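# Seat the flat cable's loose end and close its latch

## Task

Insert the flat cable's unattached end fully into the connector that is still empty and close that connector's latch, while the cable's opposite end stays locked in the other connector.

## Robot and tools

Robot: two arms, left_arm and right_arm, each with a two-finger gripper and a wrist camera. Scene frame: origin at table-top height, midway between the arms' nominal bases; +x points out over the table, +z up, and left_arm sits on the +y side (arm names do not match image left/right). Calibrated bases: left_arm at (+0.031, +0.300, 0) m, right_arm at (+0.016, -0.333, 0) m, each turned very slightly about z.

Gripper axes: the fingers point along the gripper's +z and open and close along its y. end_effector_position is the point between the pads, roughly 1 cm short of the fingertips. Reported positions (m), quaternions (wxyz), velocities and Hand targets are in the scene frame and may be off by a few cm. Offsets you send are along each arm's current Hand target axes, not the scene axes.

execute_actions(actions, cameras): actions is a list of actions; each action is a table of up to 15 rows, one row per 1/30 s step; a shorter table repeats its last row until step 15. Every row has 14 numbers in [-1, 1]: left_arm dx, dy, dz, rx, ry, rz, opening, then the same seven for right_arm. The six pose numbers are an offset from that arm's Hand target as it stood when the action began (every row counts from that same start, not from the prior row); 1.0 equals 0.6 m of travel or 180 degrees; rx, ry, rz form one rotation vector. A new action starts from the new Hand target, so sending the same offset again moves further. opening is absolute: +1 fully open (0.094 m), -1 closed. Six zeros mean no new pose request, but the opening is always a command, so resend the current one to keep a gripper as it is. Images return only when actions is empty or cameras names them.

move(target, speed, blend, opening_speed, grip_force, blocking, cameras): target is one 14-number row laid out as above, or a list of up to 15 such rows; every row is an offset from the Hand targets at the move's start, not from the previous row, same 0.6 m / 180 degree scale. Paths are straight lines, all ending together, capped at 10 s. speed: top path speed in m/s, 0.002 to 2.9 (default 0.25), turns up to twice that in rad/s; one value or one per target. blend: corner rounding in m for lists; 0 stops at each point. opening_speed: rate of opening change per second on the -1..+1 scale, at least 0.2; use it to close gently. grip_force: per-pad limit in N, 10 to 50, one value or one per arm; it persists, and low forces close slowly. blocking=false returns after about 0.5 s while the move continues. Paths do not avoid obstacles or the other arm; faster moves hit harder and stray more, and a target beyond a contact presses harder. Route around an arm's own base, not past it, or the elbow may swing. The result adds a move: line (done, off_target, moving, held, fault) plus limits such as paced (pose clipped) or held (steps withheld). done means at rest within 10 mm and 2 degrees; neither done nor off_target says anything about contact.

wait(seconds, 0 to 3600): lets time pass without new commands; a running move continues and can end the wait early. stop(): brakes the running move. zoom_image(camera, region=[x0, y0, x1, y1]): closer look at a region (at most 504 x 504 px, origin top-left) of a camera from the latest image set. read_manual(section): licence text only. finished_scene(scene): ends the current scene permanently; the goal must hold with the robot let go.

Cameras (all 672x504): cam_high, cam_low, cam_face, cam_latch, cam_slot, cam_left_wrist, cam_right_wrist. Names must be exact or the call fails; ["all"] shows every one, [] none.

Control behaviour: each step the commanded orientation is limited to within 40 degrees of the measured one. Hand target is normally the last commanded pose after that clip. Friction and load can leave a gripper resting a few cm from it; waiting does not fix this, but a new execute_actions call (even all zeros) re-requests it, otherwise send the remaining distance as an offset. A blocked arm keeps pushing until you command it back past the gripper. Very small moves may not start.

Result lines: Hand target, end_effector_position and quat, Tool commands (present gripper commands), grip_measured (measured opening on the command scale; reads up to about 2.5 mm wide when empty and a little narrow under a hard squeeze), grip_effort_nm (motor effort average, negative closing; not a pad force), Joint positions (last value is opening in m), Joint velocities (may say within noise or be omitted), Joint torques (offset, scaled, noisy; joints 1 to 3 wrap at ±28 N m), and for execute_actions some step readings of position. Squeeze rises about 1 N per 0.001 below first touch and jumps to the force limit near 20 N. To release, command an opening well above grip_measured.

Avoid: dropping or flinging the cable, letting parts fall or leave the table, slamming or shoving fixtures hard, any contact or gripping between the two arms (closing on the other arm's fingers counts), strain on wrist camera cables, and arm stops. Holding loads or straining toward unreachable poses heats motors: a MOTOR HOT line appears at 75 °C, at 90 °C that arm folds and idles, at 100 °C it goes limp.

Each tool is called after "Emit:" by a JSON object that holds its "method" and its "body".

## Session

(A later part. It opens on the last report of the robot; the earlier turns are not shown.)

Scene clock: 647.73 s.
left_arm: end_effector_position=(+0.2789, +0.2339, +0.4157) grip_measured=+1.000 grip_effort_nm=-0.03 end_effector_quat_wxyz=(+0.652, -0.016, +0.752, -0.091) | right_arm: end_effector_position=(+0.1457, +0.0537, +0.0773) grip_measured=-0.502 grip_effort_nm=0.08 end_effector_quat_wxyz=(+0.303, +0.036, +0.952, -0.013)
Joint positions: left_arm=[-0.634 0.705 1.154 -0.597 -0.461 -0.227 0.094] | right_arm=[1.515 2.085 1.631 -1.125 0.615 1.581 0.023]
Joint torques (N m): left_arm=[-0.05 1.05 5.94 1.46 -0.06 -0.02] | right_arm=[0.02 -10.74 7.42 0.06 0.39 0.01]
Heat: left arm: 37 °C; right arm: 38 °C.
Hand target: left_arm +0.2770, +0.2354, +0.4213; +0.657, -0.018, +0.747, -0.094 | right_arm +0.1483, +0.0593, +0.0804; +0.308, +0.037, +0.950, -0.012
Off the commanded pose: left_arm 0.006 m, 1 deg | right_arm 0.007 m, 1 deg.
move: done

Emit:
{"method": "move", "body": {"target": [0,0,0,0,0,0,1,-0.0273,-0.0057,0.057,0,0,0,-0.5], "speed": 0.05, "cameras": ["cam_slot","cam_latch","cam_face"]}}

Scene clock: 651.33 s.
left_arm: end_effector_position=(+0.2789, +0.2339, +0.4157) grip_measured=+1.000 grip_effort_nm=-0.04 end_effector_quat_wxyz=(+0.652, -0.016, +0.752, -0.091) | right_arm: end_effector_position=(+0.1773, +0.0574, +0.0690) grip_measured=-0.502 grip_effort_nm=0.09 end_effector_quat_wxyz=(+0.304, +0.040, +0.952, -0.001)
Joint positions: left_arm=[-0.634 0.705 1.154 -0.597 -0.461 -0.227 0.094] | right_arm=[1.437 2.085 1.596 -1.011 0.614 1.488 0.023]
Joint torques (N m): left_arm=[-0.02 1.02 5.94 1.46 -0.07 -0.01] | right_arm=[-0.57 -11.56 4.03 0.46 0.39 -0.09]
Heat: left arm: 37 °C; right arm: 38 °C.
Hand target: left_arm +0.2770, +0.2354, +0.4213; +0.657, -0.018, +0.747, -0.094 | right_arm +0.1812, +0.0534, +0.0624; +0.308, +0.037, +0.950, -0.011
Off the commanded pose: left_arm 0.006 m, 1 deg | right_arm 0.009 m, 1 deg.
move: done
Images, in order (width x height): cam_face 672x504, cam_latch 672x504, cam_slot 672x504.

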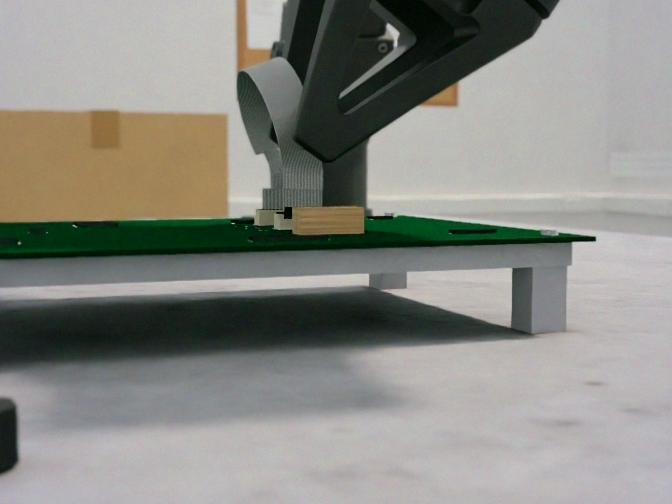

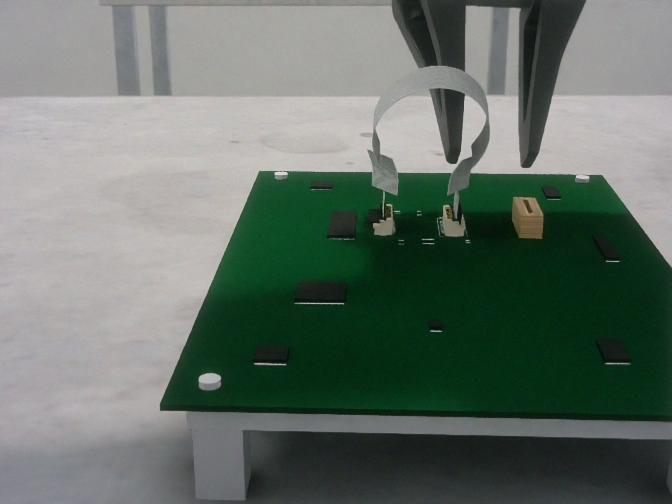

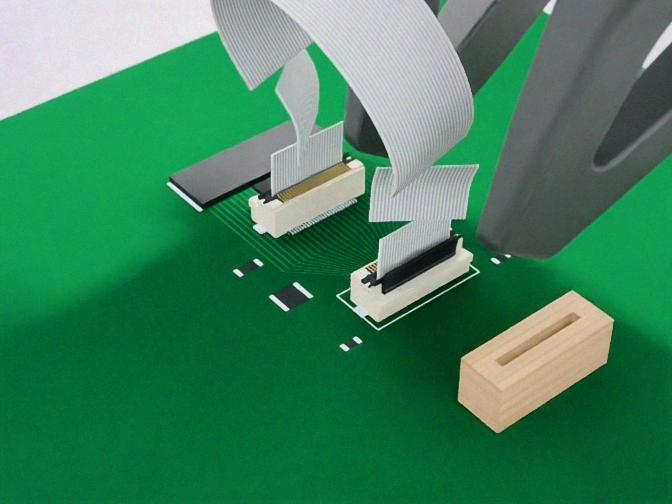

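Emit:
{"method": "move", "body": {"target": [0,0,0,0,0,0,1,0.0025,-0.0168,0.003,0,0,0,-0.5], "speed": 0.04}}

Scene clock: 654.13 s.
left_arm: end_effector_position=(+0.2789, +0.2339, +0.4157) grip_measured=+1.000 grip_effort_nm=-0.03 end_effector_quat_wxyz=(+0.652, -0.016, +0.752, -0.091) | right_arm: end_effector_position=(+0.1755, +0.0459, +0.0532) grip_measured=-0.502 grip_effort_nm=0.09 end_effector_quat_wxyz=(+0.302, +0.034, +0.953, -0.017)
Joint positions: left_arm=[-0.634 0.705 1.154 -0.597 -0.461 -0.227 0.094] | right_arm=[1.437 2.085 1.532 -0.98 0.613 1.486 0.023]
Joint torques (N m): left_arm=[-0.03 1.07 5.97 1.46 -0.07 -0.02] | right_arm=[-0.69 -14.84 3.9 0.41 0.38 -0.04]
Heat: left arm: 37 °C; right arm: 38 °C.
Hand target: left_arm +0.2770, +0.2354, +0.4213; +0.657, -0.018, +0.747, -0.094 | right_arm +0.1802, +0.0433, +0.0600; +0.308, +0.037, +0.950, -0.012
Off the commanded pose: left_arm 0.006 m, 1 deg | right_arm 0.009 m, 1 deg.
move: done

Emit:
{"method": "move", "body": {"target": [0,0,0,0,0,0,1,-0.0028,0.0003,0.0048,0,0,0,-0.5], "speed": 0.03, "cameras": ["cam_slot","cam_latch"]}}

Emit:
{"method": "zoom_image", "body": {"camera": "cam_latch", "region": [400, 150, 530, 245]}}

Scene clock: 659.67 s.
left_arm: end_effector_position=(+0.2789, +0.2339, +0.4157) grip_measured=+1.000 grip_effort_nm=-0.03 end_effector_quat_wxyz=(+0.652, -0.016, +0.752, -0.091) | right_arm: end_effector_position=(+0.1792, +0.0467, +0.0533) grip_measured=-0.502 grip_effort_nm=0.09 end_effector_quat_wxyz=(+0.302, +0.036, +0.952, -0.015)
Joint positions: left_arm=[-0.634 0.705 1.154 -0.597 -0.461 -0.227 0.094] | right_arm=[1.428 2.085 1.532 -0.97 0.613 1.477 0.023]
Joint torques (N m): left_arm=[-0.01 1.02 5.93 1.46 -0.06 -0.01] | right_arm=[-0.76 -14.58 3.63 0.43 0.38 -0.08]
Heat: left arm: 37 °C; right arm: 39 °C.
Hand target: left_arm +0.2770, +0.2354, +0.4213; +0.657, -0.018, +0.747, -0.094 | right_arm +0.1834, +0.0433, +0.0587; +0.308, +0.037, +0.950, -0.012
Off the commanded pose: left_arm 0.006 m, 1 deg | right_arm 0.008 m, 1 deg.
move: done
Images, in order (width x height): cam_latch 672x504, cam_slot 672x504.

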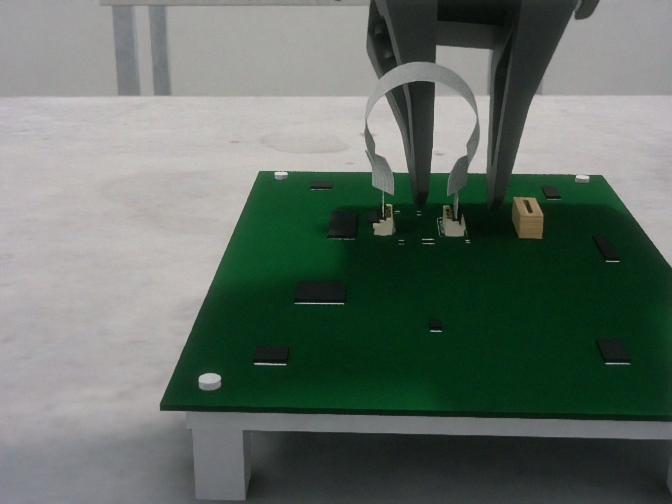

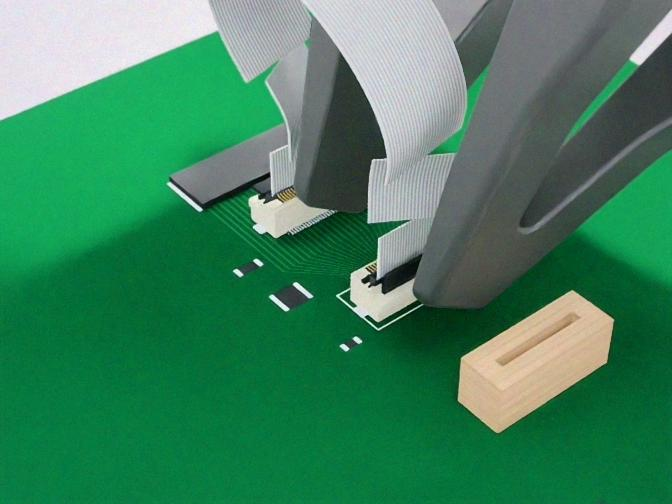

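Scaled by 3.877.

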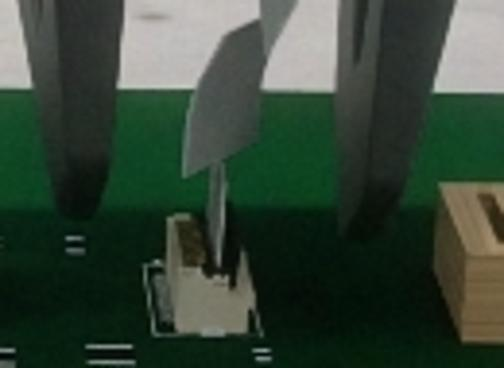

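Emit:
{"method": "move", "body": {"target": [0,0,0,0,0,0,1,0,0,0,0,0,0,-1], "grip_force": 25, "opening_speed": 0.2, "cameras": ["cam_slot","cam_latch"]}}

Emit:
{"method": "zoom_image", "body": {"camera": "cam_latch", "region": [400, 150, 530, 245]}}

Emit:
{"method": "zoom_image", "body": {"camera": "cam_slot", "region": [340, 180, 480, 330]}}

Scene clock: 665.63 s.
left_arm: end_effector_position=(+0.2789, +0.2339, +0.4157) grip_measured=+1.000 grip_effort_nm=-0.03 end_effector_quat_wxyz=(+0.652, -0.016, +0.752, -0.091) | right_arm: end_effector_position=(+0.1798, +0.0468, +0.0530) grip_measured=-0.967 grip_effort_nm=-0.59 end_effector_quat_wxyz=(+0.304, +0.036, +0.952, -0.014)
Joint positions: left_arm=[-0.634 0.705 1.154 -0.597 -0.461 -0.227 0.094] | right_arm=[1.428 2.085 1.529 -0.965 0.617 1.476 0.002]
Joint torques (N m): left_arm=[-0.01 1.06 5.94 1.47 -0.06 0] | right_arm=[-0.69 -14.58 3.9 0.37 0.36 -0.08]
Heat: left arm: 37 °C; right arm: 39 °C.
Hand target: left_arm +0.2770, +0.2354, +0.4213; +0.657, -0.018, +0.747, -0.094 | right_arm +0.1833, +0.0432, +0.0586; +0.308, +0.037, +0.950, -0.012
Off the commanded pose: left_arm 0.006 m, 1 deg | right_arm 0.008 m, 1 deg.
grip_force (N): 25, 25
move: done
Images, in order (width x height): cam_latch 672x504, cam_slot 672x504.

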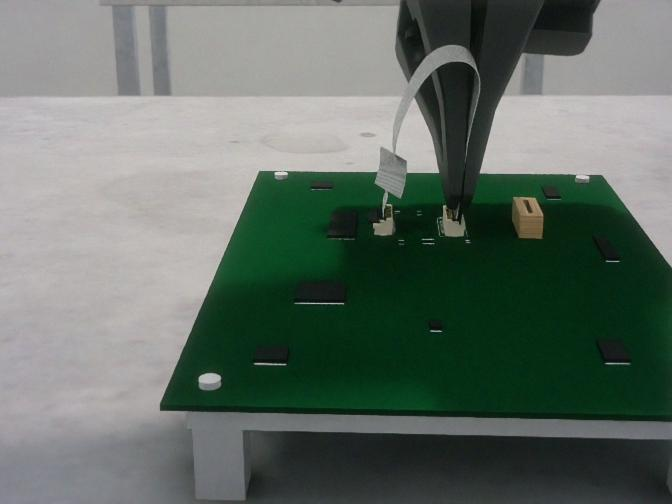

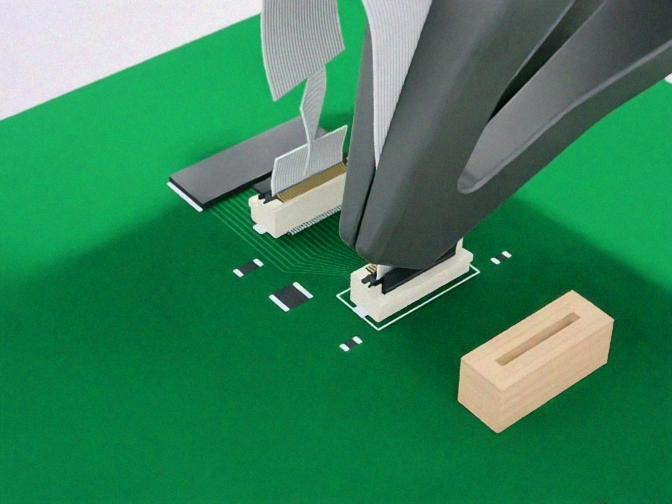

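Scaled by 3.877.

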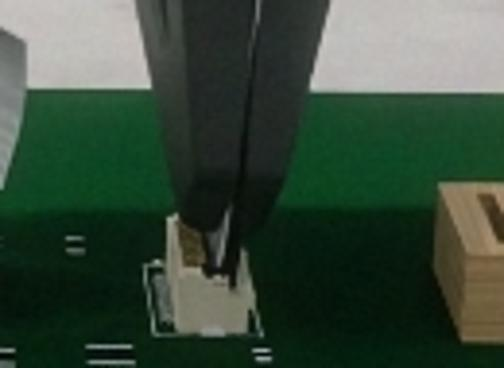

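Scaled by 3.360.

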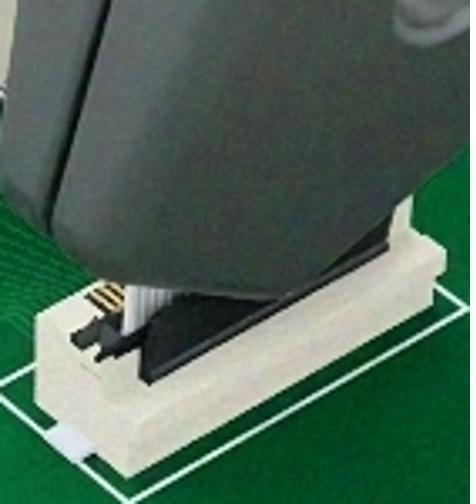

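Emit:
{"method": "move", "body": {"target": [[0,0,0,0,0,0,1,0,0,0,0,0,0,-0.75],[0,0,0,0,0,0,1,0.003,-0.002,0.0042,0,0,0,-0.75]], "speed": 0.03, "grip_force": 35, "opening_speed": 0.4, "cameras": ["cam_latch"]}}

Emit:
{"method": "zoom_image", "body": {"camera": "cam_latch", "region": [400, 150, 530, 245]}}

Scene clock: 672.60 s.
left_arm: end_effector_position=(+0.2789, +0.2339, +0.4157) grip_measured=+1.000 grip_effort_nm=-0.03 end_effector_quat_wxyz=(+0.652, -0.016, +0.752, -0.091) | right_arm: end_effector_position=(+0.1788, +0.0455, +0.0493) grip_measured=-0.752 grip_effort_nm=0.08 end_effector_quat_wxyz=(+0.302, +0.035, +0.953, -0.015)
Joint positions: left_arm=[-0.634 0.705 1.154 -0.597 -0.461 -0.227 0.094] | right_arm=[1.428 2.085 1.516 -0.954 0.612 1.476 0.012]
Joint torques (N m): left_arm=[0.05 1.06 5.91 1.47 -0.05 -0.02] | right_arm=[-0.72 -14.57 3.89 0.37 0.38 -0.08]
Heat: left arm: 37 °C; right arm: 39 °C.
Hand target: left_arm +0.2770, +0.2354, +0.4213; +0.657, -0.018, +0.747, -0.094 | right_arm +0.1833, +0.0421, +0.0556; +0.308, +0.037, +0.950, -0.012
Off the commanded pose: left_arm 0.006 m, 1 deg | right_arm 0.008 m, 1 deg.
grip_force (N): 35, 35
move: done

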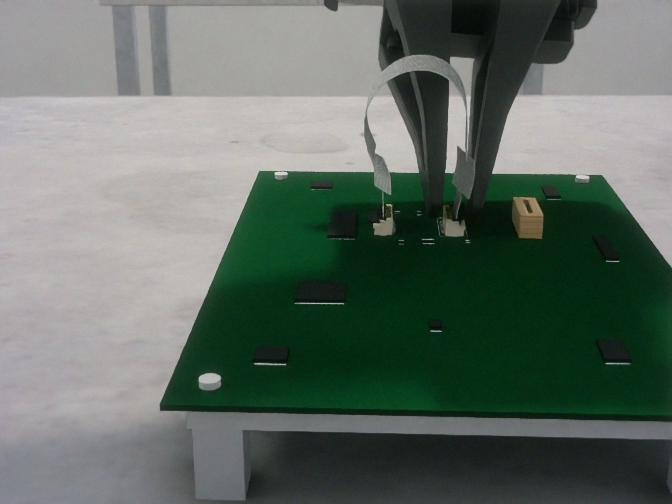

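Scaled by 3.877.

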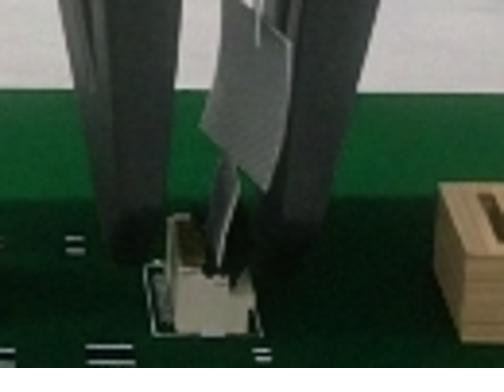

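Emit:
{"method": "move", "body": {"target": [0,0,0,0,0,0,1,-0.0045,0.001,-0.0062,0,0,0,-0.75], "speed": 0.03}}

Scene clock: 675.67 s.
left_arm: end_effector_position=(+0.2789, +0.2339, +0.4157) grip_measured=+1.000 grip_effort_nm=-0.03 end_effector_quat_wxyz=(+0.652, -0.016, +0.752, -0.091) | right_arm: end_effector_position=(+0.1788, +0.0455, +0.0492) grip_measured=-0.752 grip_effort_nm=0.09 end_effector_quat_wxyz=(+0.302, +0.035, +0.953, -0.015)
Joint positions: left_arm=[-0.634 0.705 1.154 -0.597 -0.461 -0.227 0.094] | right_arm=[1.428 2.085 1.515 -0.953 0.612 1.476 0.012]
Joint torques (N m): left_arm=[-0.03 1.06 5.91 1.47 -0.07 -0.01] | right_arm=[-0.7 -14.97 4.77 0.24 0.39 -0.07]
Heat: left arm: 37 °C; right arm: 39 °C.
Hand target: left_arm +0.2770, +0.2354, +0.4213; +0.657, -0.018, +0.747, -0.094 | right_arm +0.1833, +0.0426, +0.0601; +0.308, +0.037, +0.950, -0.012
Off the commanded pose: left_arm 0.006 m, 1 deg | right_arm 0.012 m, 1 deg.
grip_force (N): 35, 35
move: off_target (right_arm)

Emit:
{"method": "move", "body": {"target": [0,0,0,0,0,0,1,-0.0052,0.001,-0.0072,0,0,0,-0.75], "speed": 0.03}}

Scene clock: 677.20 s.
left_arm: end_effector_position=(+0.2789, +0.2339, +0.4157) grip_measured=+1.000 grip_effort_nm=-0.03 end_effector_quat_wxyz=(+0.652, -0.016, +0.752, -0.091) | right_arm: end_effector_position=(+0.1787, +0.0443, +0.0491) grip_measured=-0.752 grip_effort_nm=0.08 end_effector_quat_wxyz=(+0.301, +0.034, +0.953, -0.017)
Joint positions: left_arm=[-0.634 0.705 1.154 -0.597 -0.461 -0.227 0.094] | right_arm=[1.428 2.085 1.515 -0.959 0.612 1.476 0.012]
Joint torques (N m): left_arm=[-0.03 1.02 5.98 1.47 -0.07 -0.01] | right_arm=[-0.7 -15.42 5.85 0.05 0.41 -0.11]
Heat: left arm: 37 °C; right arm: 40 °C.
Hand target: left_arm +0.2770, +0.2354, +0.4213; +0.657, -0.018, +0.747, -0.094 | right_arm +0.1834, +0.0432, +0.0654; +0.308, +0.037, +0.950, -0.012
Off the commanded pose: left_arm 0.006 m, 1 deg | right_arm 0.017 m, 1 deg.
grip_force (N): 35, 35
move: off_target (right_arm)

Emit:
{"method": "move", "body": {"target": [0,0,0,0,0,0,1,-0.004,0.002,-0.0055,0,0,0,-0.75], "speed": 0.03}}

Scene clock: 678.97 s.
left_arm: end_effector_position=(+0.2789, +0.2339, +0.4157) grip_measured=+1.000 grip_effort_nm=-0.03 end_effector_quat_wxyz=(+0.652, -0.016, +0.752, -0.091) | right_arm: end_effector_position=(+0.1786, +0.0441, +0.0491) grip_measured=-0.752 grip_effort_nm=0.07 end_effector_quat_wxyz=(+0.301, +0.034, +0.953, -0.018)
Joint positions: left_arm=[-0.634 0.705 1.154 -0.597 -0.461 -0.227 0.094] | right_arm=[1.428 2.085 1.515 -0.96 0.612 1.476 0.012]
Joint torques (N m): left_arm=[-0.02 1.05 5.94 1.45 -0.06 -0.02] | right_arm=[-0.77 -15.56 7.05 -0.06 0.4 -0.1]
Heat: left arm: 37 °C; right arm: 40 °C.
Hand target: left_arm +0.2770, +0.2354, +0.4213; +0.657, -0.018, +0.747, -0.094 | right_arm +0.1835, +0.0444, +0.0695; +0.308, +0.037, +0.950, -0.012
Off the commanded pose: left_arm 0.006 m, 1 deg | right_arm 0.021 m, 1 deg.
grip_force (N): 35, 35
move: off_target (right_arm)

Emit:
{"method": "move", "body": {"target": [0,0,0,0,0,0,1,-0.002,0.001,-0.0028,0,0,0,-0.75], "speed": 0.03}}

Emit:
{"method": "move", "body": {"target": [0,0,0,0,0,0,1,-0.0015,0.001,-0.002,0,0,0,-0.75], "speed": 0.03, "cameras": ["cam_latch"]}}

Scene clock: 681.87 s.
left_arm: end_effector_position=(+0.2789, +0.2339, +0.4157) grip_measured=+1.000 grip_effort_nm=-0.03 end_effector_quat_wxyz=(+0.652, -0.016, +0.752, -0.091) | right_arm: end_effector_position=(+0.1782, +0.0431, +0.0504) grip_measured=-0.752 grip_effort_nm=0.07 end_effector_quat_wxyz=(+0.300, +0.033, +0.953, -0.021)
Joint positions: left_arm=[-0.634 0.705 1.154 -0.597 -0.461 -0.227 0.094] | right_arm=[1.428 2.085 1.522 -0.973 0.611 1.476 0.012]
Joint torques (N m): left_arm=[-0.06 1.06 5.89 1.47 -0.05 -0.01] | right_arm=[-0.66 -15.58 7.05 -0.09 0.42 -0.05]
Heat: left arm: 37 °C; right arm: 40 °C.
Hand target: left_arm +0.2770, +0.2354, +0.4213; +0.657, -0.018, +0.747, -0.094 | right_arm +0.1835, +0.0450, +0.0717; +0.308, +0.037, +0.950, -0.012
Off the commanded pose: left_arm 0.006 m, 1 deg | right_arm 0.022 m, 2 deg.
grip_force (N): 35, 35
move: off_target (right_arm)

Scene clock: 682.43 s.
left_arm: end_effector_position=(+0.2789, +0.2339, +0.4157) grip_measured=+1.000 grip_effort_nm=-0.03 end_effector_quat_wxyz=(+0.652, -0.016, +0.752, -0.091) | right_arm: end_effector_position=(+0.1778, +0.0432, +0.0516) grip_measured=-0.752 grip_effort_nm=0.07 end_effector_quat_wxyz=(+0.299, +0.033, +0.954, -0.022)
Joint positions: left_arm=[-0.634 0.705 1.154 -0.597 -0.461 -0.227 0.094] | right_arm=[1.428 2.085 1.528 -0.981 0.608 1.476 0.012]
Joint torques (N m): left_arm=[0.01 1.03 5.96 1.47 -0.07 -0.01] | right_arm=[-0.62 -15.51 7.27 -0.09 0.44 -0.06]
Heat: left arm: 37 °C; right arm: 40 °C.
Hand target: left_arm +0.2770, +0.2354, +0.4213; +0.657, -0.018, +0.747, -0.094 | right_arm +0.1836, +0.0456, +0.0731; +0.308, +0.037, +0.950, -0.012
Off the commanded pose: left_arm 0.006 m, 1 deg | right_arm 0.022 m, 2 deg.
grip_force (N): 35, 35
move: off_target (right_arm)

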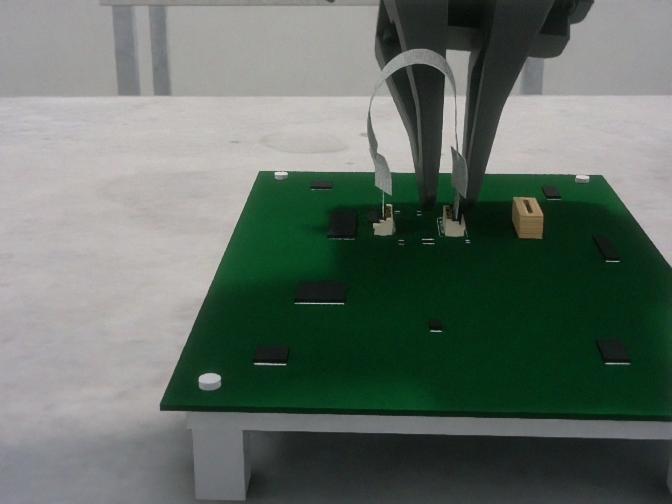

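Emit:
{"method": "move", "body": {"target": [0,0,0,0,0,0,1,0,0,0,0,0,0,-1], "opening_speed": 0.2, "cameras": ["cam_slot","cam_latch"]}}

Emit:
{"method": "zoom_image", "body": {"camera": "cam_latch", "region": [400, 150, 530, 245]}}

Emit:
{"method": "zoom_image", "body": {"camera": "cam_slot", "region": [340, 180, 480, 330]}}

Scene clock: 687.10 s.
left_arm: end_effector_position=(+0.2789, +0.2339, +0.4157) grip_measured=+1.000 grip_effort_nm=-0.03 end_effector_quat_wxyz=(+0.652, -0.016, +0.752, -0.091) | right_arm: end_effector_position=(+0.1776, +0.0456, +0.0516) grip_measured=-0.957 grip_effort_nm=-0.78 end_effector_quat_wxyz=(+0.297, +0.034, +0.954, -0.017)
Joint positions: left_arm=[-0.634 0.705 1.154 -0.597 -0.461 -0.227 0.094] | right_arm=[1.428 2.085 1.53 -0.973 0.604 1.476 0.002]
Joint torques (N m): left_arm=[-0.01 1.01 5.96 1.46 -0.07 0] | right_arm=[-0.59 -15.51 7.23 -0.12 0.5 -0.06]
Heat: left arm: 37 °C; right arm: 40 °C.
Hand target: left_arm +0.2770, +0.2354, +0.4213; +0.657, -0.018, +0.747, -0.094 | right_arm +0.1836, +0.0456, +0.0731; +0.308, +0.037, +0.950, -0.012
Off the commanded pose: left_arm 0.006 m, 1 deg | right_arm 0.022 m, 1 deg.
grip_force (N): 35, 35
move: done
Images, in order (width x height): cam_latch 672x504, cam_slot 672x504.

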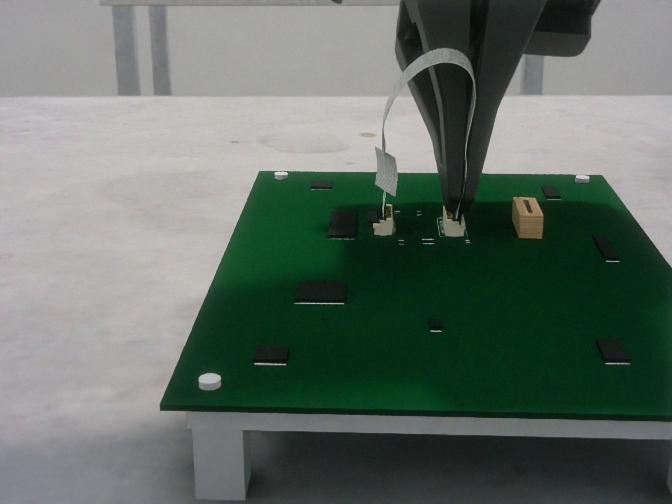

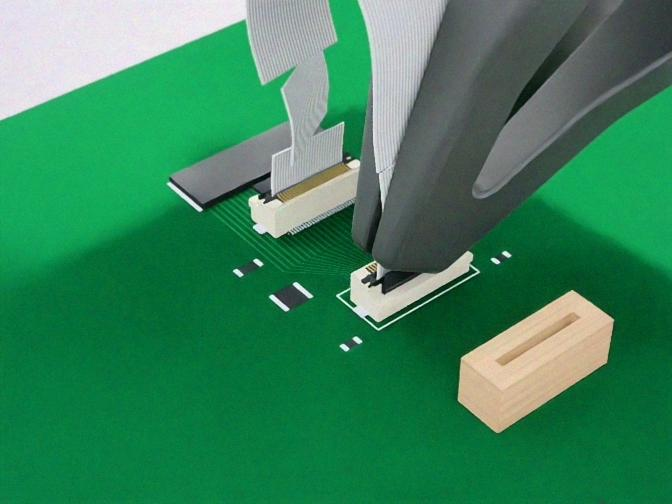

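Scaled by 3.877.

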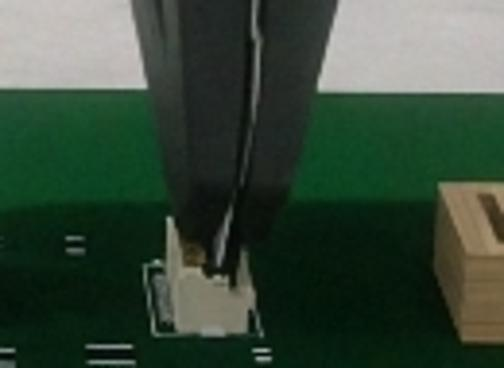

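Scaled by 3.360.

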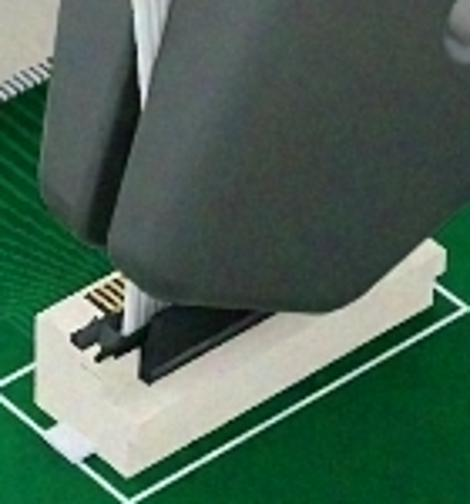

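Emit:
{"method": "move", "body": {"target": [0,0,0,0,0,0,1,0.002,0,0.0028,0,0,0,-1], "grip_force": 50, "cameras": ["cam_slot"]}}

Emit:
{"method": "move", "body": {"target": [0,0,0,0,0,0,1,0,0,0,0,0,0,-0.75], "opening_speed": 0.6, "cameras": ["cam_slot","cam_latch"]}}

Emit:
{"method": "zoom_image", "body": {"camera": "cam_slot", "region": [340, 180, 480, 330]}}

Emit:
{"method": "zoom_image", "body": {"camera": "cam_latch", "region": [400, 150, 530, 245]}}

Scene clock: 692.27 s.
left_arm: end_effector_position=(+0.2789, +0.2339, +0.4157) grip_measured=+1.000 grip_effort_nm=-0.03 end_effector_quat_wxyz=(+0.652, -0.016, +0.752, -0.091) | right_arm: end_effector_position=(+0.1776, +0.0456, +0.0516) grip_measured=-0.972 grip_effort_nm=-1.06 end_effector_quat_wxyz=(+0.297, +0.034, +0.954, -0.017)
Joint positions: left_arm=[-0.634 0.705 1.154 -0.597 -0.461 -0.227 0.094] | right_arm=[1.428 2.085 1.53 -0.973 0.604 1.476 0.001]
Joint torques (N m): left_arm=[-0.03 1.06 5.91 1.46 -0.07 0] | right_arm=[-0.66 -15.15 6.71 -0.03 0.47 -0.07]
Heat: left arm: 37 °C; right arm: 40 °C.
Hand target: left_arm +0.2770, +0.2354, +0.4213; +0.657, -0.018, +0.747, -0.094 | right_arm +0.1836, +0.0456, +0.0710; +0.308, +0.037, +0.950, -0.012
Off the commanded pose: left_arm 0.006 m, 1 deg | right_arm 0.020 m, 1 deg.
move: off_target (right_arm)

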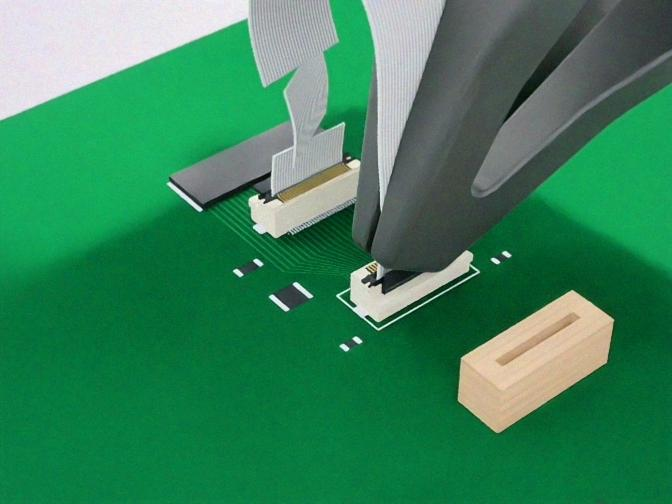

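Scene clock: 693.03 s.
left_arm: end_effector_position=(+0.2789, +0.2339, +0.4157) grip_measured=+1.000 grip_effort_nm=-0.03 end_effector_quat_wxyz=(+0.652, -0.016, +0.752, -0.091) | right_arm: end_effector_position=(+0.1772, +0.0433, +0.0515) grip_measured=-0.753 grip_effort_nm=0.08 end_effector_quat_wxyz=(+0.297, +0.033, +0.954, -0.022)
Joint positions: left_arm=[-0.634 0.705 1.154 -0.597 -0.461 -0.227 0.094] | right_arm=[1.428 2.085 1.53 -0.983 0.603 1.475 0.012]
Joint torques (N m): left_arm=[-0.03 1.05 5.93 1.47 -0.07 0] | right_arm=[-0.7 -15.28 6.69 0.04 0.49 -0.07]
Heat: left arm: 37 °C; right arm: 41 °C.
Hand target: left_arm +0.2770, +0.2354, +0.4213; +0.657, -0.018, +0.747, -0.094 | right_arm +0.1836, +0.0456, +0.0710; +0.308, +0.037, +0.950, -0.012
Off the commanded pose: left_arm 0.006 m, 1 deg | right_arm 0.021 m, 2 deg.
move: done
Images, in order (width x height): cam_latch 672x504, cam_slot 672x504.

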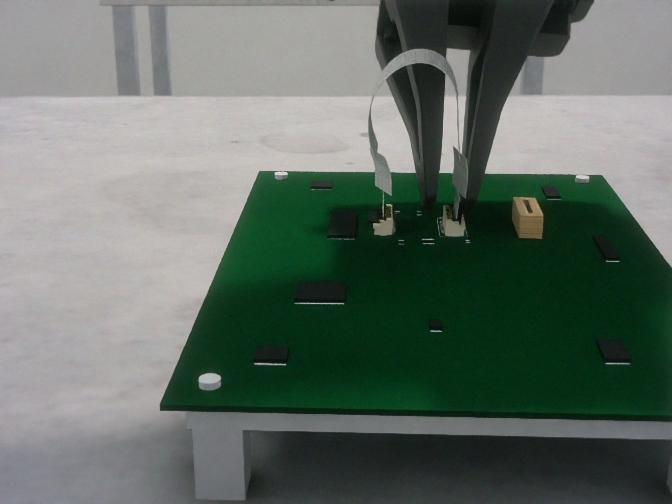

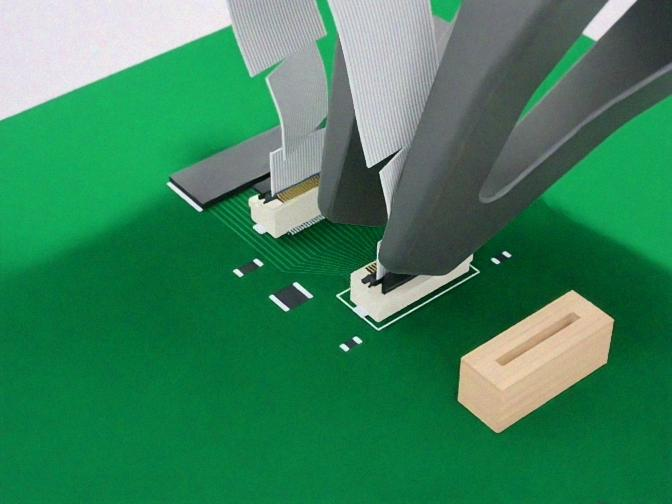

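Scaled by 3.360.

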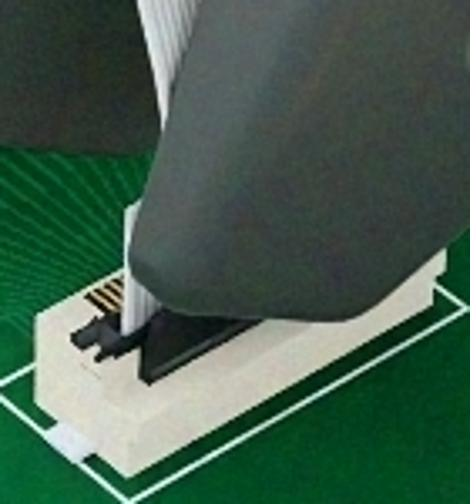

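Scaled by 3.877.

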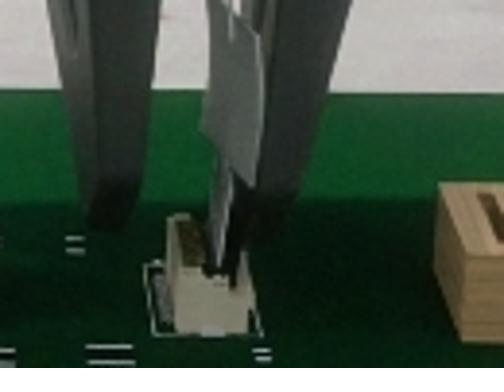

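Emit:
{"method": "move", "body": {"target": [0,0,0,0,0,0,1,-0.0055,0.002,-0.0075,0,0,0,-0.75], "speed": 0.03}}

Scene clock: 698.97 s.
left_arm: end_effector_position=(+0.2789, +0.2339, +0.4157) grip_measured=+1.000 grip_effort_nm=-0.03 end_effector_quat_wxyz=(+0.652, -0.016, +0.752, -0.091) | right_arm: end_effector_position=(+0.1771, +0.0427, +0.0545) grip_measured=-0.752 grip_effort_nm=0.08 end_effector_quat_wxyz=(+0.296, +0.032, +0.954, -0.025)
Joint positions: left_arm=[-0.634 0.705 1.154 -0.597 -0.461 -0.227 0.094] | right_arm=[1.428 2.085 1.542 -1.003 0.603 1.475 0.012]
Joint torques (N m): left_arm=[-0.06 1.05 5.91 1.46 -0.07 -0.02] | right_arm=[-0.5 -15.35 7.42 -0.03 0.46 -0.06]
Heat: left arm: 37 °C; right arm: 41 °C.
Hand target: left_arm +0.2770, +0.2354, +0.4213; +0.657, -0.018, +0.747, -0.094 | right_arm +0.1837, +0.0468, +0.0767; +0.308, +0.037, +0.950, -0.012
Off the commanded pose: left_arm 0.006 m, 1 deg | right_arm 0.023 m, 2 deg.
move: off_target (right_arm)

Good. Close firmly.

Emit:
{"method": "move", "body": {"target": [0,0,0,0,0,0,1,0,0,0,0,0,0,-1], "opening_speed": 0.2, "cameras": ["cam_slot","cam_latch"]}}

Emit:
{"method": "zoom_image", "body": {"camera": "cam_slot", "region": [340, 180, 480, 330]}}

Emit:
{"method": "zoom_image", "body": {"camera": "cam_latch", "region": [400, 150, 530, 245]}}

Scene clock: 702.80 s.
left_arm: end_effector_position=(+0.2789, +0.2339, +0.4157) grip_measured=+1.000 grip_effort_nm=-0.03 end_effector_quat_wxyz=(+0.652, -0.016, +0.752, -0.091) | right_arm: end_effector_position=(+0.1770, +0.0449, +0.0545) grip_measured=-0.979 grip_effort_nm=-0.97 end_effector_quat_wxyz=(+0.295, +0.033, +0.955, -0.021)
Joint positions: left_arm=[-0.634 0.705 1.154 -0.597 -0.461 -0.227 0.094] | right_arm=[1.428 2.085 1.543 -0.995 0.601 1.475 0.001]
Joint torques (N m): left_arm=[-0.02 1.05 5.93 1.46 -0.05 -0.03] | right_arm=[-0.69 -15.34 7.3 -0.08 0.52 -0.07]
Heat: left arm: 37 °C; right arm: 41 °C.
Hand target: left_arm +0.2770, +0.2354, +0.4213; +0.657, -0.018, +0.747, -0.094 | right_arm +0.1837, +0.0468, +0.0767; +0.308, +0.037, +0.950, -0.012
Off the commanded pose: left_arm 0.006 m, 1 deg | right_arm 0.023 m, 2 deg.
move: done
Images, in order (width x height): cam_latch 672x504, cam_slot 672x504.

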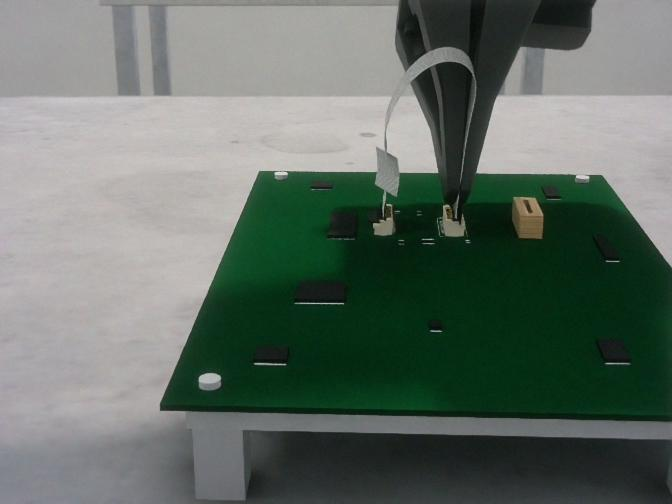

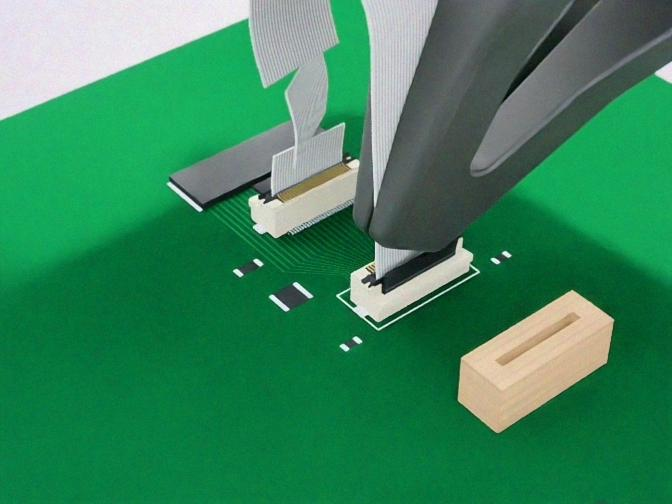

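Scaled by 3.360.

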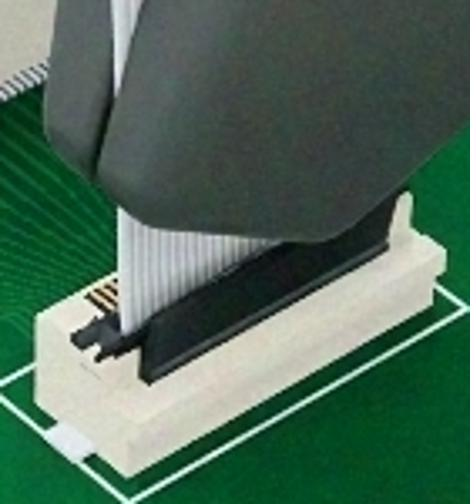

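Scaled by 3.877.

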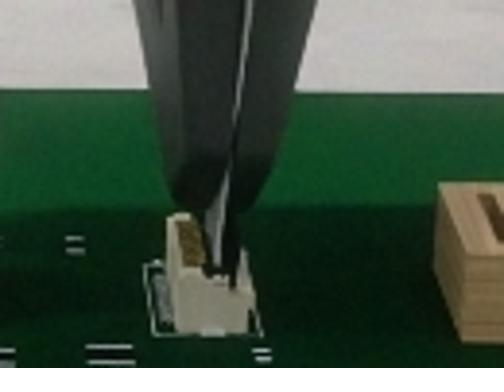

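Emit:
{"method": "move", "body": {"target": [[0,0,0,0,0,0,1,0,0,0,0,0,0,-0.55],[0,0,0,0,0,0,1,0.003,0.0117,0.0041,0,0,0,-0.55]], "speed": 0.03, "opening_speed": 0.5, "cameras": ["cam_slot","cam_latch"]}}

Emit:
{"method": "zoom_image", "body": {"camera": "cam_latch", "region": [400, 150, 530, 245]}}

Scene clock: 714.67 s.
left_arm: end_effector_position=(+0.2789, +0.2339, +0.4157) grip_measured=+1.000 grip_effort_nm=-0.03 end_effector_quat_wxyz=(+0.652, -0.016, +0.752, -0.091) | right_arm: end_effector_position=(+0.1777, +0.0484, +0.0626) grip_measured=-0.552 grip_effort_nm=0.09 end_effector_quat_wxyz=(+0.296, +0.034, +0.954, -0.018)
Joint positions: left_arm=[-0.634 0.705 1.154 -0.597 -0.461 -0.227 0.094] | right_arm=[1.428 2.085 1.576 -1.022 0.601 1.475 0.021]
Joint torques (N m): left_arm=[0.01 0.99 5.94 1.46 -0.06 -0.02] | right_arm=[-0.44 -12.6 7.39 0.16 0.53 -0.03]
Heat: left arm: 37 °C; right arm: 41 °C.
Hand target: left_arm +0.2770, +0.2354, +0.4213; +0.657, -0.018, +0.747, -0.094 | right_arm +0.1842, +0.0538, +0.0736; +0.308, +0.037, +0.950, -0.012
Off the commanded pose: left_arm 0.006 m, 1 deg | right_arm 0.014 m, 2 deg.
move: off_target (right_arm)
Images, in order (width x height): cam_latch 672x504, cam_slot 672x504.

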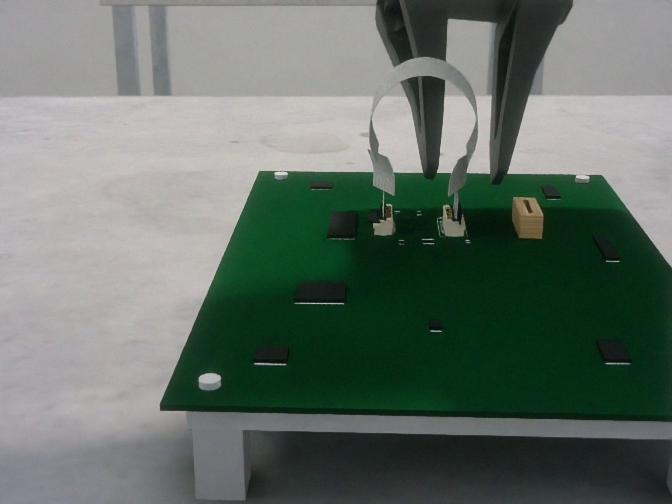

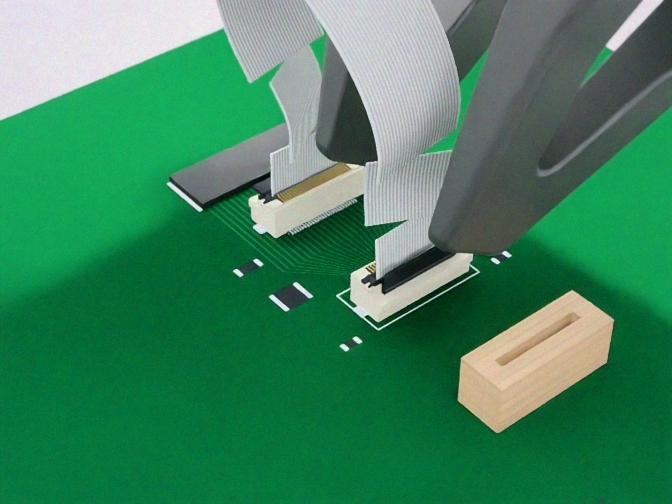

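Scaled by 3.877.

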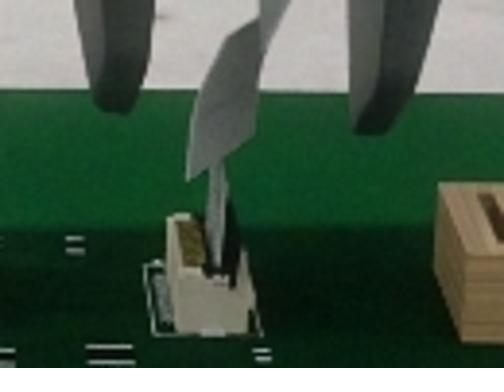

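Emit:
{"method": "move", "body": {"target": [0,0,0,0,0,0,1,0.0155,-0.004,0.0213,0,0,0,-0.55], "speed": 0.03}}

Scene clock: 719.80 s.
left_arm: end_effector_position=(+0.2789, +0.2339, +0.4157) grip_measured=+1.000 grip_effort_nm=-0.03 end_effector_quat_wxyz=(+0.652, -0.016, +0.752, -0.091) | right_arm: end_effector_position=(+0.1788, +0.0554, +0.0630) grip_measured=-0.552 grip_effort_nm=0.08 end_effector_quat_wxyz=(+0.298, +0.039, +0.954, -0.003)
Joint positions: left_arm=[-0.634 0.705 1.154 -0.597 -0.461 -0.227 0.094] | right_arm=[1.428 2.085 1.576 -0.99 0.601 1.475 0.021]
Joint torques (N m): left_arm=[-0.05 1.06 5.93 1.45 -0.06 -0.03] | right_arm=[-0.49 -11.66 3.75 0.53 0.5 -0.04]
Heat: left arm: 37 °C; right arm: 41 °C.
Hand target: left_arm +0.2770, +0.2354, +0.4213; +0.657, -0.018, +0.747, -0.094 | right_arm +0.1840, +0.0514, +0.0577; +0.308, +0.037, +0.950, -0.012
Off the commanded pose: left_arm 0.006 m, 1 deg | right_arm 0.008 m, 2 deg.
move: done

Emit:
{"method": "move", "body": {"target": [0,0,0,0,0,0,1,0.0078,-0.011,0.0108,0,0,0,-0.55], "speed": 0.03}}

Scene clock: 722.33 s.
left_arm: end_effector_position=(+0.2789, +0.2339, +0.4157) grip_measured=+1.000 grip_effort_nm=-0.03 end_effector_quat_wxyz=(+0.652, -0.016, +0.752, -0.091) | right_arm: end_effector_position=(+0.1779, +0.0488, +0.0489) grip_measured=-0.552 grip_effort_nm=0.08 end_effector_quat_wxyz=(+0.298, +0.037, +0.954, -0.008)
Joint positions: left_arm=[-0.634 0.705 1.154 -0.597 -0.461 -0.227 0.094] | right_arm=[1.428 2.085 1.518 -0.943 0.602 1.475 0.021]
Joint torques (N m): left_arm=[0.01 1.05 5.93 1.45 -0.07 -0.02] | right_arm=[-0.69 -13.05 3.89 0.46 0.5 -0.06]
Heat: left arm: 37 °C; right arm: 41 °C.
Hand target: left_arm +0.2770, +0.2354, +0.4213; +0.657, -0.018, +0.747, -0.094 | right_arm +0.1835, +0.0449, +0.0498; +0.308, +0.037, +0.950, -0.012
Off the commanded pose: left_arm 0.006 m, 1 deg | right_arm 0.007 m, 1 deg.
move: done

Emit:
{"method": "move", "body": {"target": [0,0,0,0,0,0,1,-0.0195,0.003,-0.027,0,0,0,-0.55], "speed": 0.03}}

Scene clock: 725.87 s.
left_arm: end_effector_position=(+0.2789, +0.2339, +0.4157) grip_measured=+1.000 grip_effort_nm=-0.03 end_effector_quat_wxyz=(+0.652, -0.016, +0.752, -0.091) | right_arm: end_effector_position=(+0.1765, +0.0402, +0.0501) grip_measured=-0.552 grip_effort_nm=0.08 end_effector_quat_wxyz=(+0.295, +0.031, +0.954, -0.028)
Joint positions: left_arm=[-0.634 0.705 1.154 -0.597 -0.461 -0.227 0.094] | right_arm=[1.428 2.085 1.525 -0.991 0.602 1.475 0.021]
Joint torques (N m): left_arm=[0.01 1.03 5.96 1.46 -0.07 -0.02] | right_arm=[-0.64 -14.76 7.17 0.12 0.46 -0.09]
Heat: left arm: 37 °C; right arm: 40 °C.
Hand target: left_arm +0.2770, +0.2354, +0.4213; +0.657, -0.018, +0.747, -0.094 | right_arm +0.1836, +0.0467, +0.0698; +0.308, +0.037, +0.950, -0.012
Off the commanded pose: left_arm 0.006 m, 1 deg | right_arm 0.022 m, 3 deg.
move: off_target (right_arm)

Emit:
{"method": "move", "body": {"target": [0,0,0,0,0,0,1,-0.0048,0.004,-0.0068,0,0,0,-0.55], "speed": 0.03, "cameras": ["cam_slot","cam_latch"]}}

Emit:
{"method": "zoom_image", "body": {"camera": "cam_latch", "region": [400, 150, 530, 245]}}

Emit:
{"method": "zoom_image", "body": {"camera": "cam_slot", "region": [340, 180, 480, 330]}}

Scene clock: 730.13 s.
left_arm: end_effector_position=(+0.2789, +0.2339, +0.4157) grip_measured=+1.000 grip_effort_nm=-0.03 end_effector_quat_wxyz=(+0.652, -0.016, +0.752, -0.091) | right_arm: end_effector_position=(+0.1769, +0.0426, +0.0565) grip_measured=-0.552 grip_effort_nm=0.08 end_effector_quat_wxyz=(+0.295, +0.031, +0.954, -0.027)
Joint positions: left_arm=[-0.634 0.705 1.154 -0.597 -0.461 -0.227 0.094] | right_arm=[1.428 2.085 1.551 -1.016 0.602 1.475 0.021]
Joint torques (N m): left_arm=[0.01 1.07 5.9 1.46 -0.07 -0.02] | right_arm=[-0.46 -14.43 7.39 0.12 0.5 -0.08]
Heat: left arm: 37 °C; right arm: 41 °C.
Hand target: left_arm +0.2770, +0.2354, +0.4213; +0.657, -0.018, +0.747, -0.094 | right_arm +0.1838, +0.0490, +0.0748; +0.308, +0.037, +0.950, -0.012
Off the commanded pose: left_arm 0.006 m, 1 deg | right_arm 0.021 m, 2 deg.
move: off_target (right_arm)
Images, in order (width x height): cam_latch 672x504, cam_slot 672x504.

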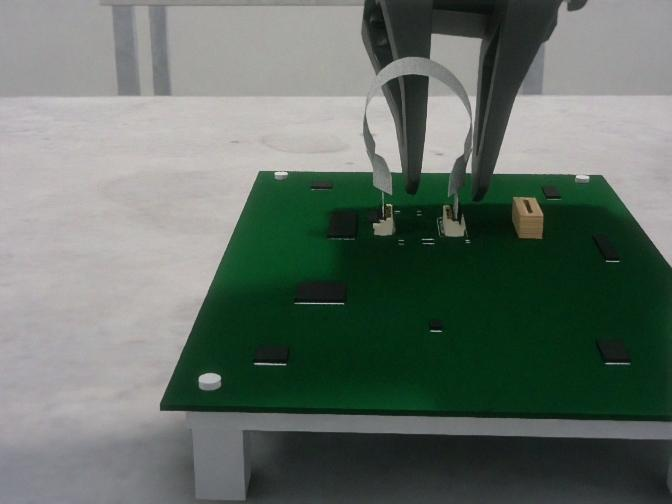

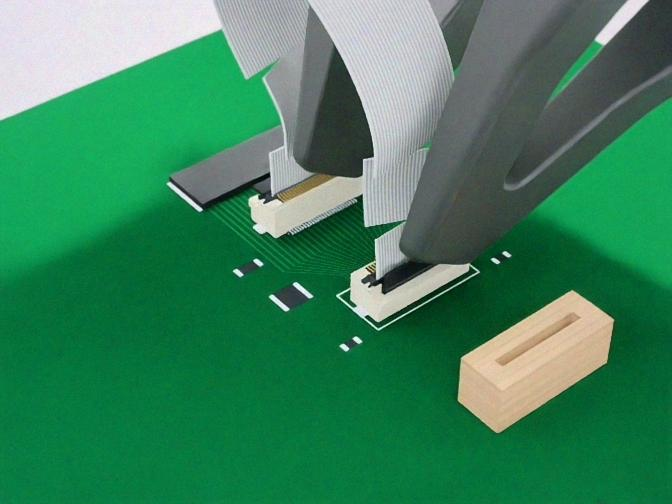

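Scaled by 3.877.

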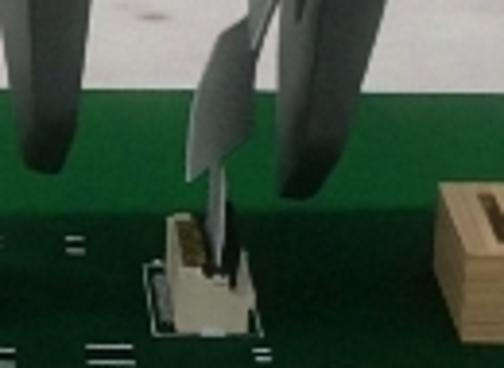

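Scaled by 3.360.

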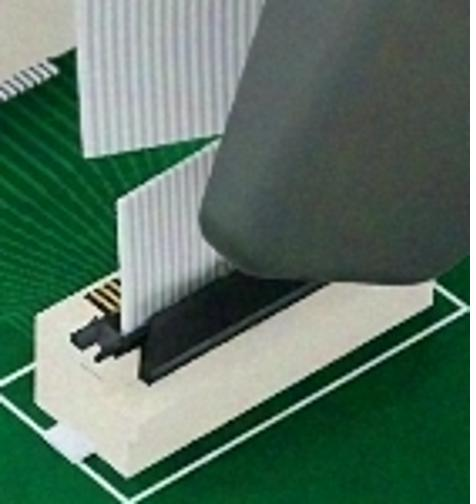

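Emit:
{"method": "zoom_image", "body": {"camera": "cam_slot", "region": [345, 240, 425, 310]}}

Scaled by 6.300.

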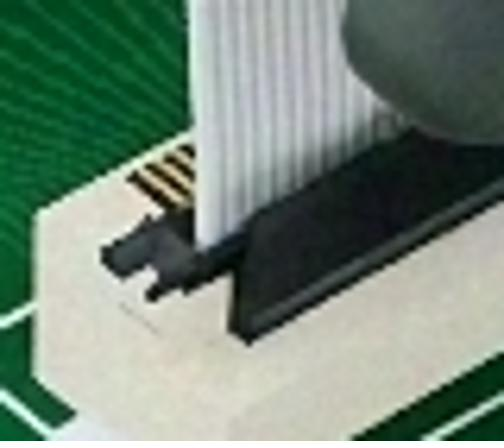

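Emit:
{"method": "move", "body": {"target": [[0,0,0,0,0,0,1,0.018,0.01,0.025,0,0,0,-0.55],[0,0,0,0,0,0,1,0.0245,0.002,0.0335,0,0,0,-0.55]], "speed": 0.03}}

Scene clock: 737.53 s.
left_arm: end_effector_position=(+0.2789, +0.2339, +0.4157) grip_measured=+1.000 grip_effort_nm=-0.03 end_effector_quat_wxyz=(+0.652, -0.016, +0.752, -0.091) | right_arm: end_effector_position=(+0.1787, +0.0542, +0.0570) grip_measured=-0.552 grip_effort_nm=0.08 end_effector_quat_wxyz=(+0.298, +0.039, +0.954, -0.002)
Joint positions: left_arm=[-0.634 0.705 1.154 -0.597 -0.461 -0.227 0.094] | right_arm=[1.428 2.085 1.551 -0.962 0.602 1.475 0.021]
Joint torques (N m): left_arm=[-0.06 1.09 5.94 1.46 -0.08 -0.01] | right_arm=[-0.46 -11.28 3.77 0.57 0.5 -0.07]
Heat: left arm: 37 °C; right arm: 41 °C.
Hand target: left_arm +0.2770, +0.2354, +0.4213; +0.657, -0.018, +0.747, -0.094 | right_arm +0.1838, +0.0503, +0.0499; +0.308, +0.037, +0.950, -0.012
Off the commanded pose: left_arm 0.006 m, 1 deg | right_arm 0.010 m, 2 deg.
move: done

Emit:
{"method": "move", "body": {"target": [0,0,0,0,0,0,1,0.001,-0.0035,0.0012,0,0,0,-0.55], "speed": 0.03}}

Scene clock: 739.73 s.
left_arm: end_effector_position=(+0.2789, +0.2339, +0.4157) grip_measured=+1.000 grip_effort_nm=-0.03 end_effector_quat_wxyz=(+0.652, -0.016, +0.752, -0.091) | right_arm: end_effector_position=(+0.1785, +0.0528, +0.0532) grip_measured=-0.552 grip_effort_nm=0.08 end_effector_quat_wxyz=(+0.299, +0.039, +0.954, -0.002)
Joint positions: left_arm=[-0.634 0.705 1.154 -0.597 -0.461 -0.227 0.094] | right_arm=[1.428 2.085 1.535 -0.947 0.603 1.475 0.021]
Joint torques (N m): left_arm=[-0.02 1.06 5.94 1.46 -0.05 -0.01] | right_arm=[-0.58 -11.84 3.85 0.45 0.52 -0.04]
Heat: left arm: 37 °C; right arm: 40 °C.
Hand target: left_arm +0.2770, +0.2354, +0.4213; +0.657, -0.018, +0.747, -0.094 | right_arm +0.1835, +0.0482, +0.0490; +0.308, +0.037, +0.950, -0.011
Off the commanded pose: left_arm 0.006 m, 1 deg | right_arm 0.008 m, 2 deg.
move: done


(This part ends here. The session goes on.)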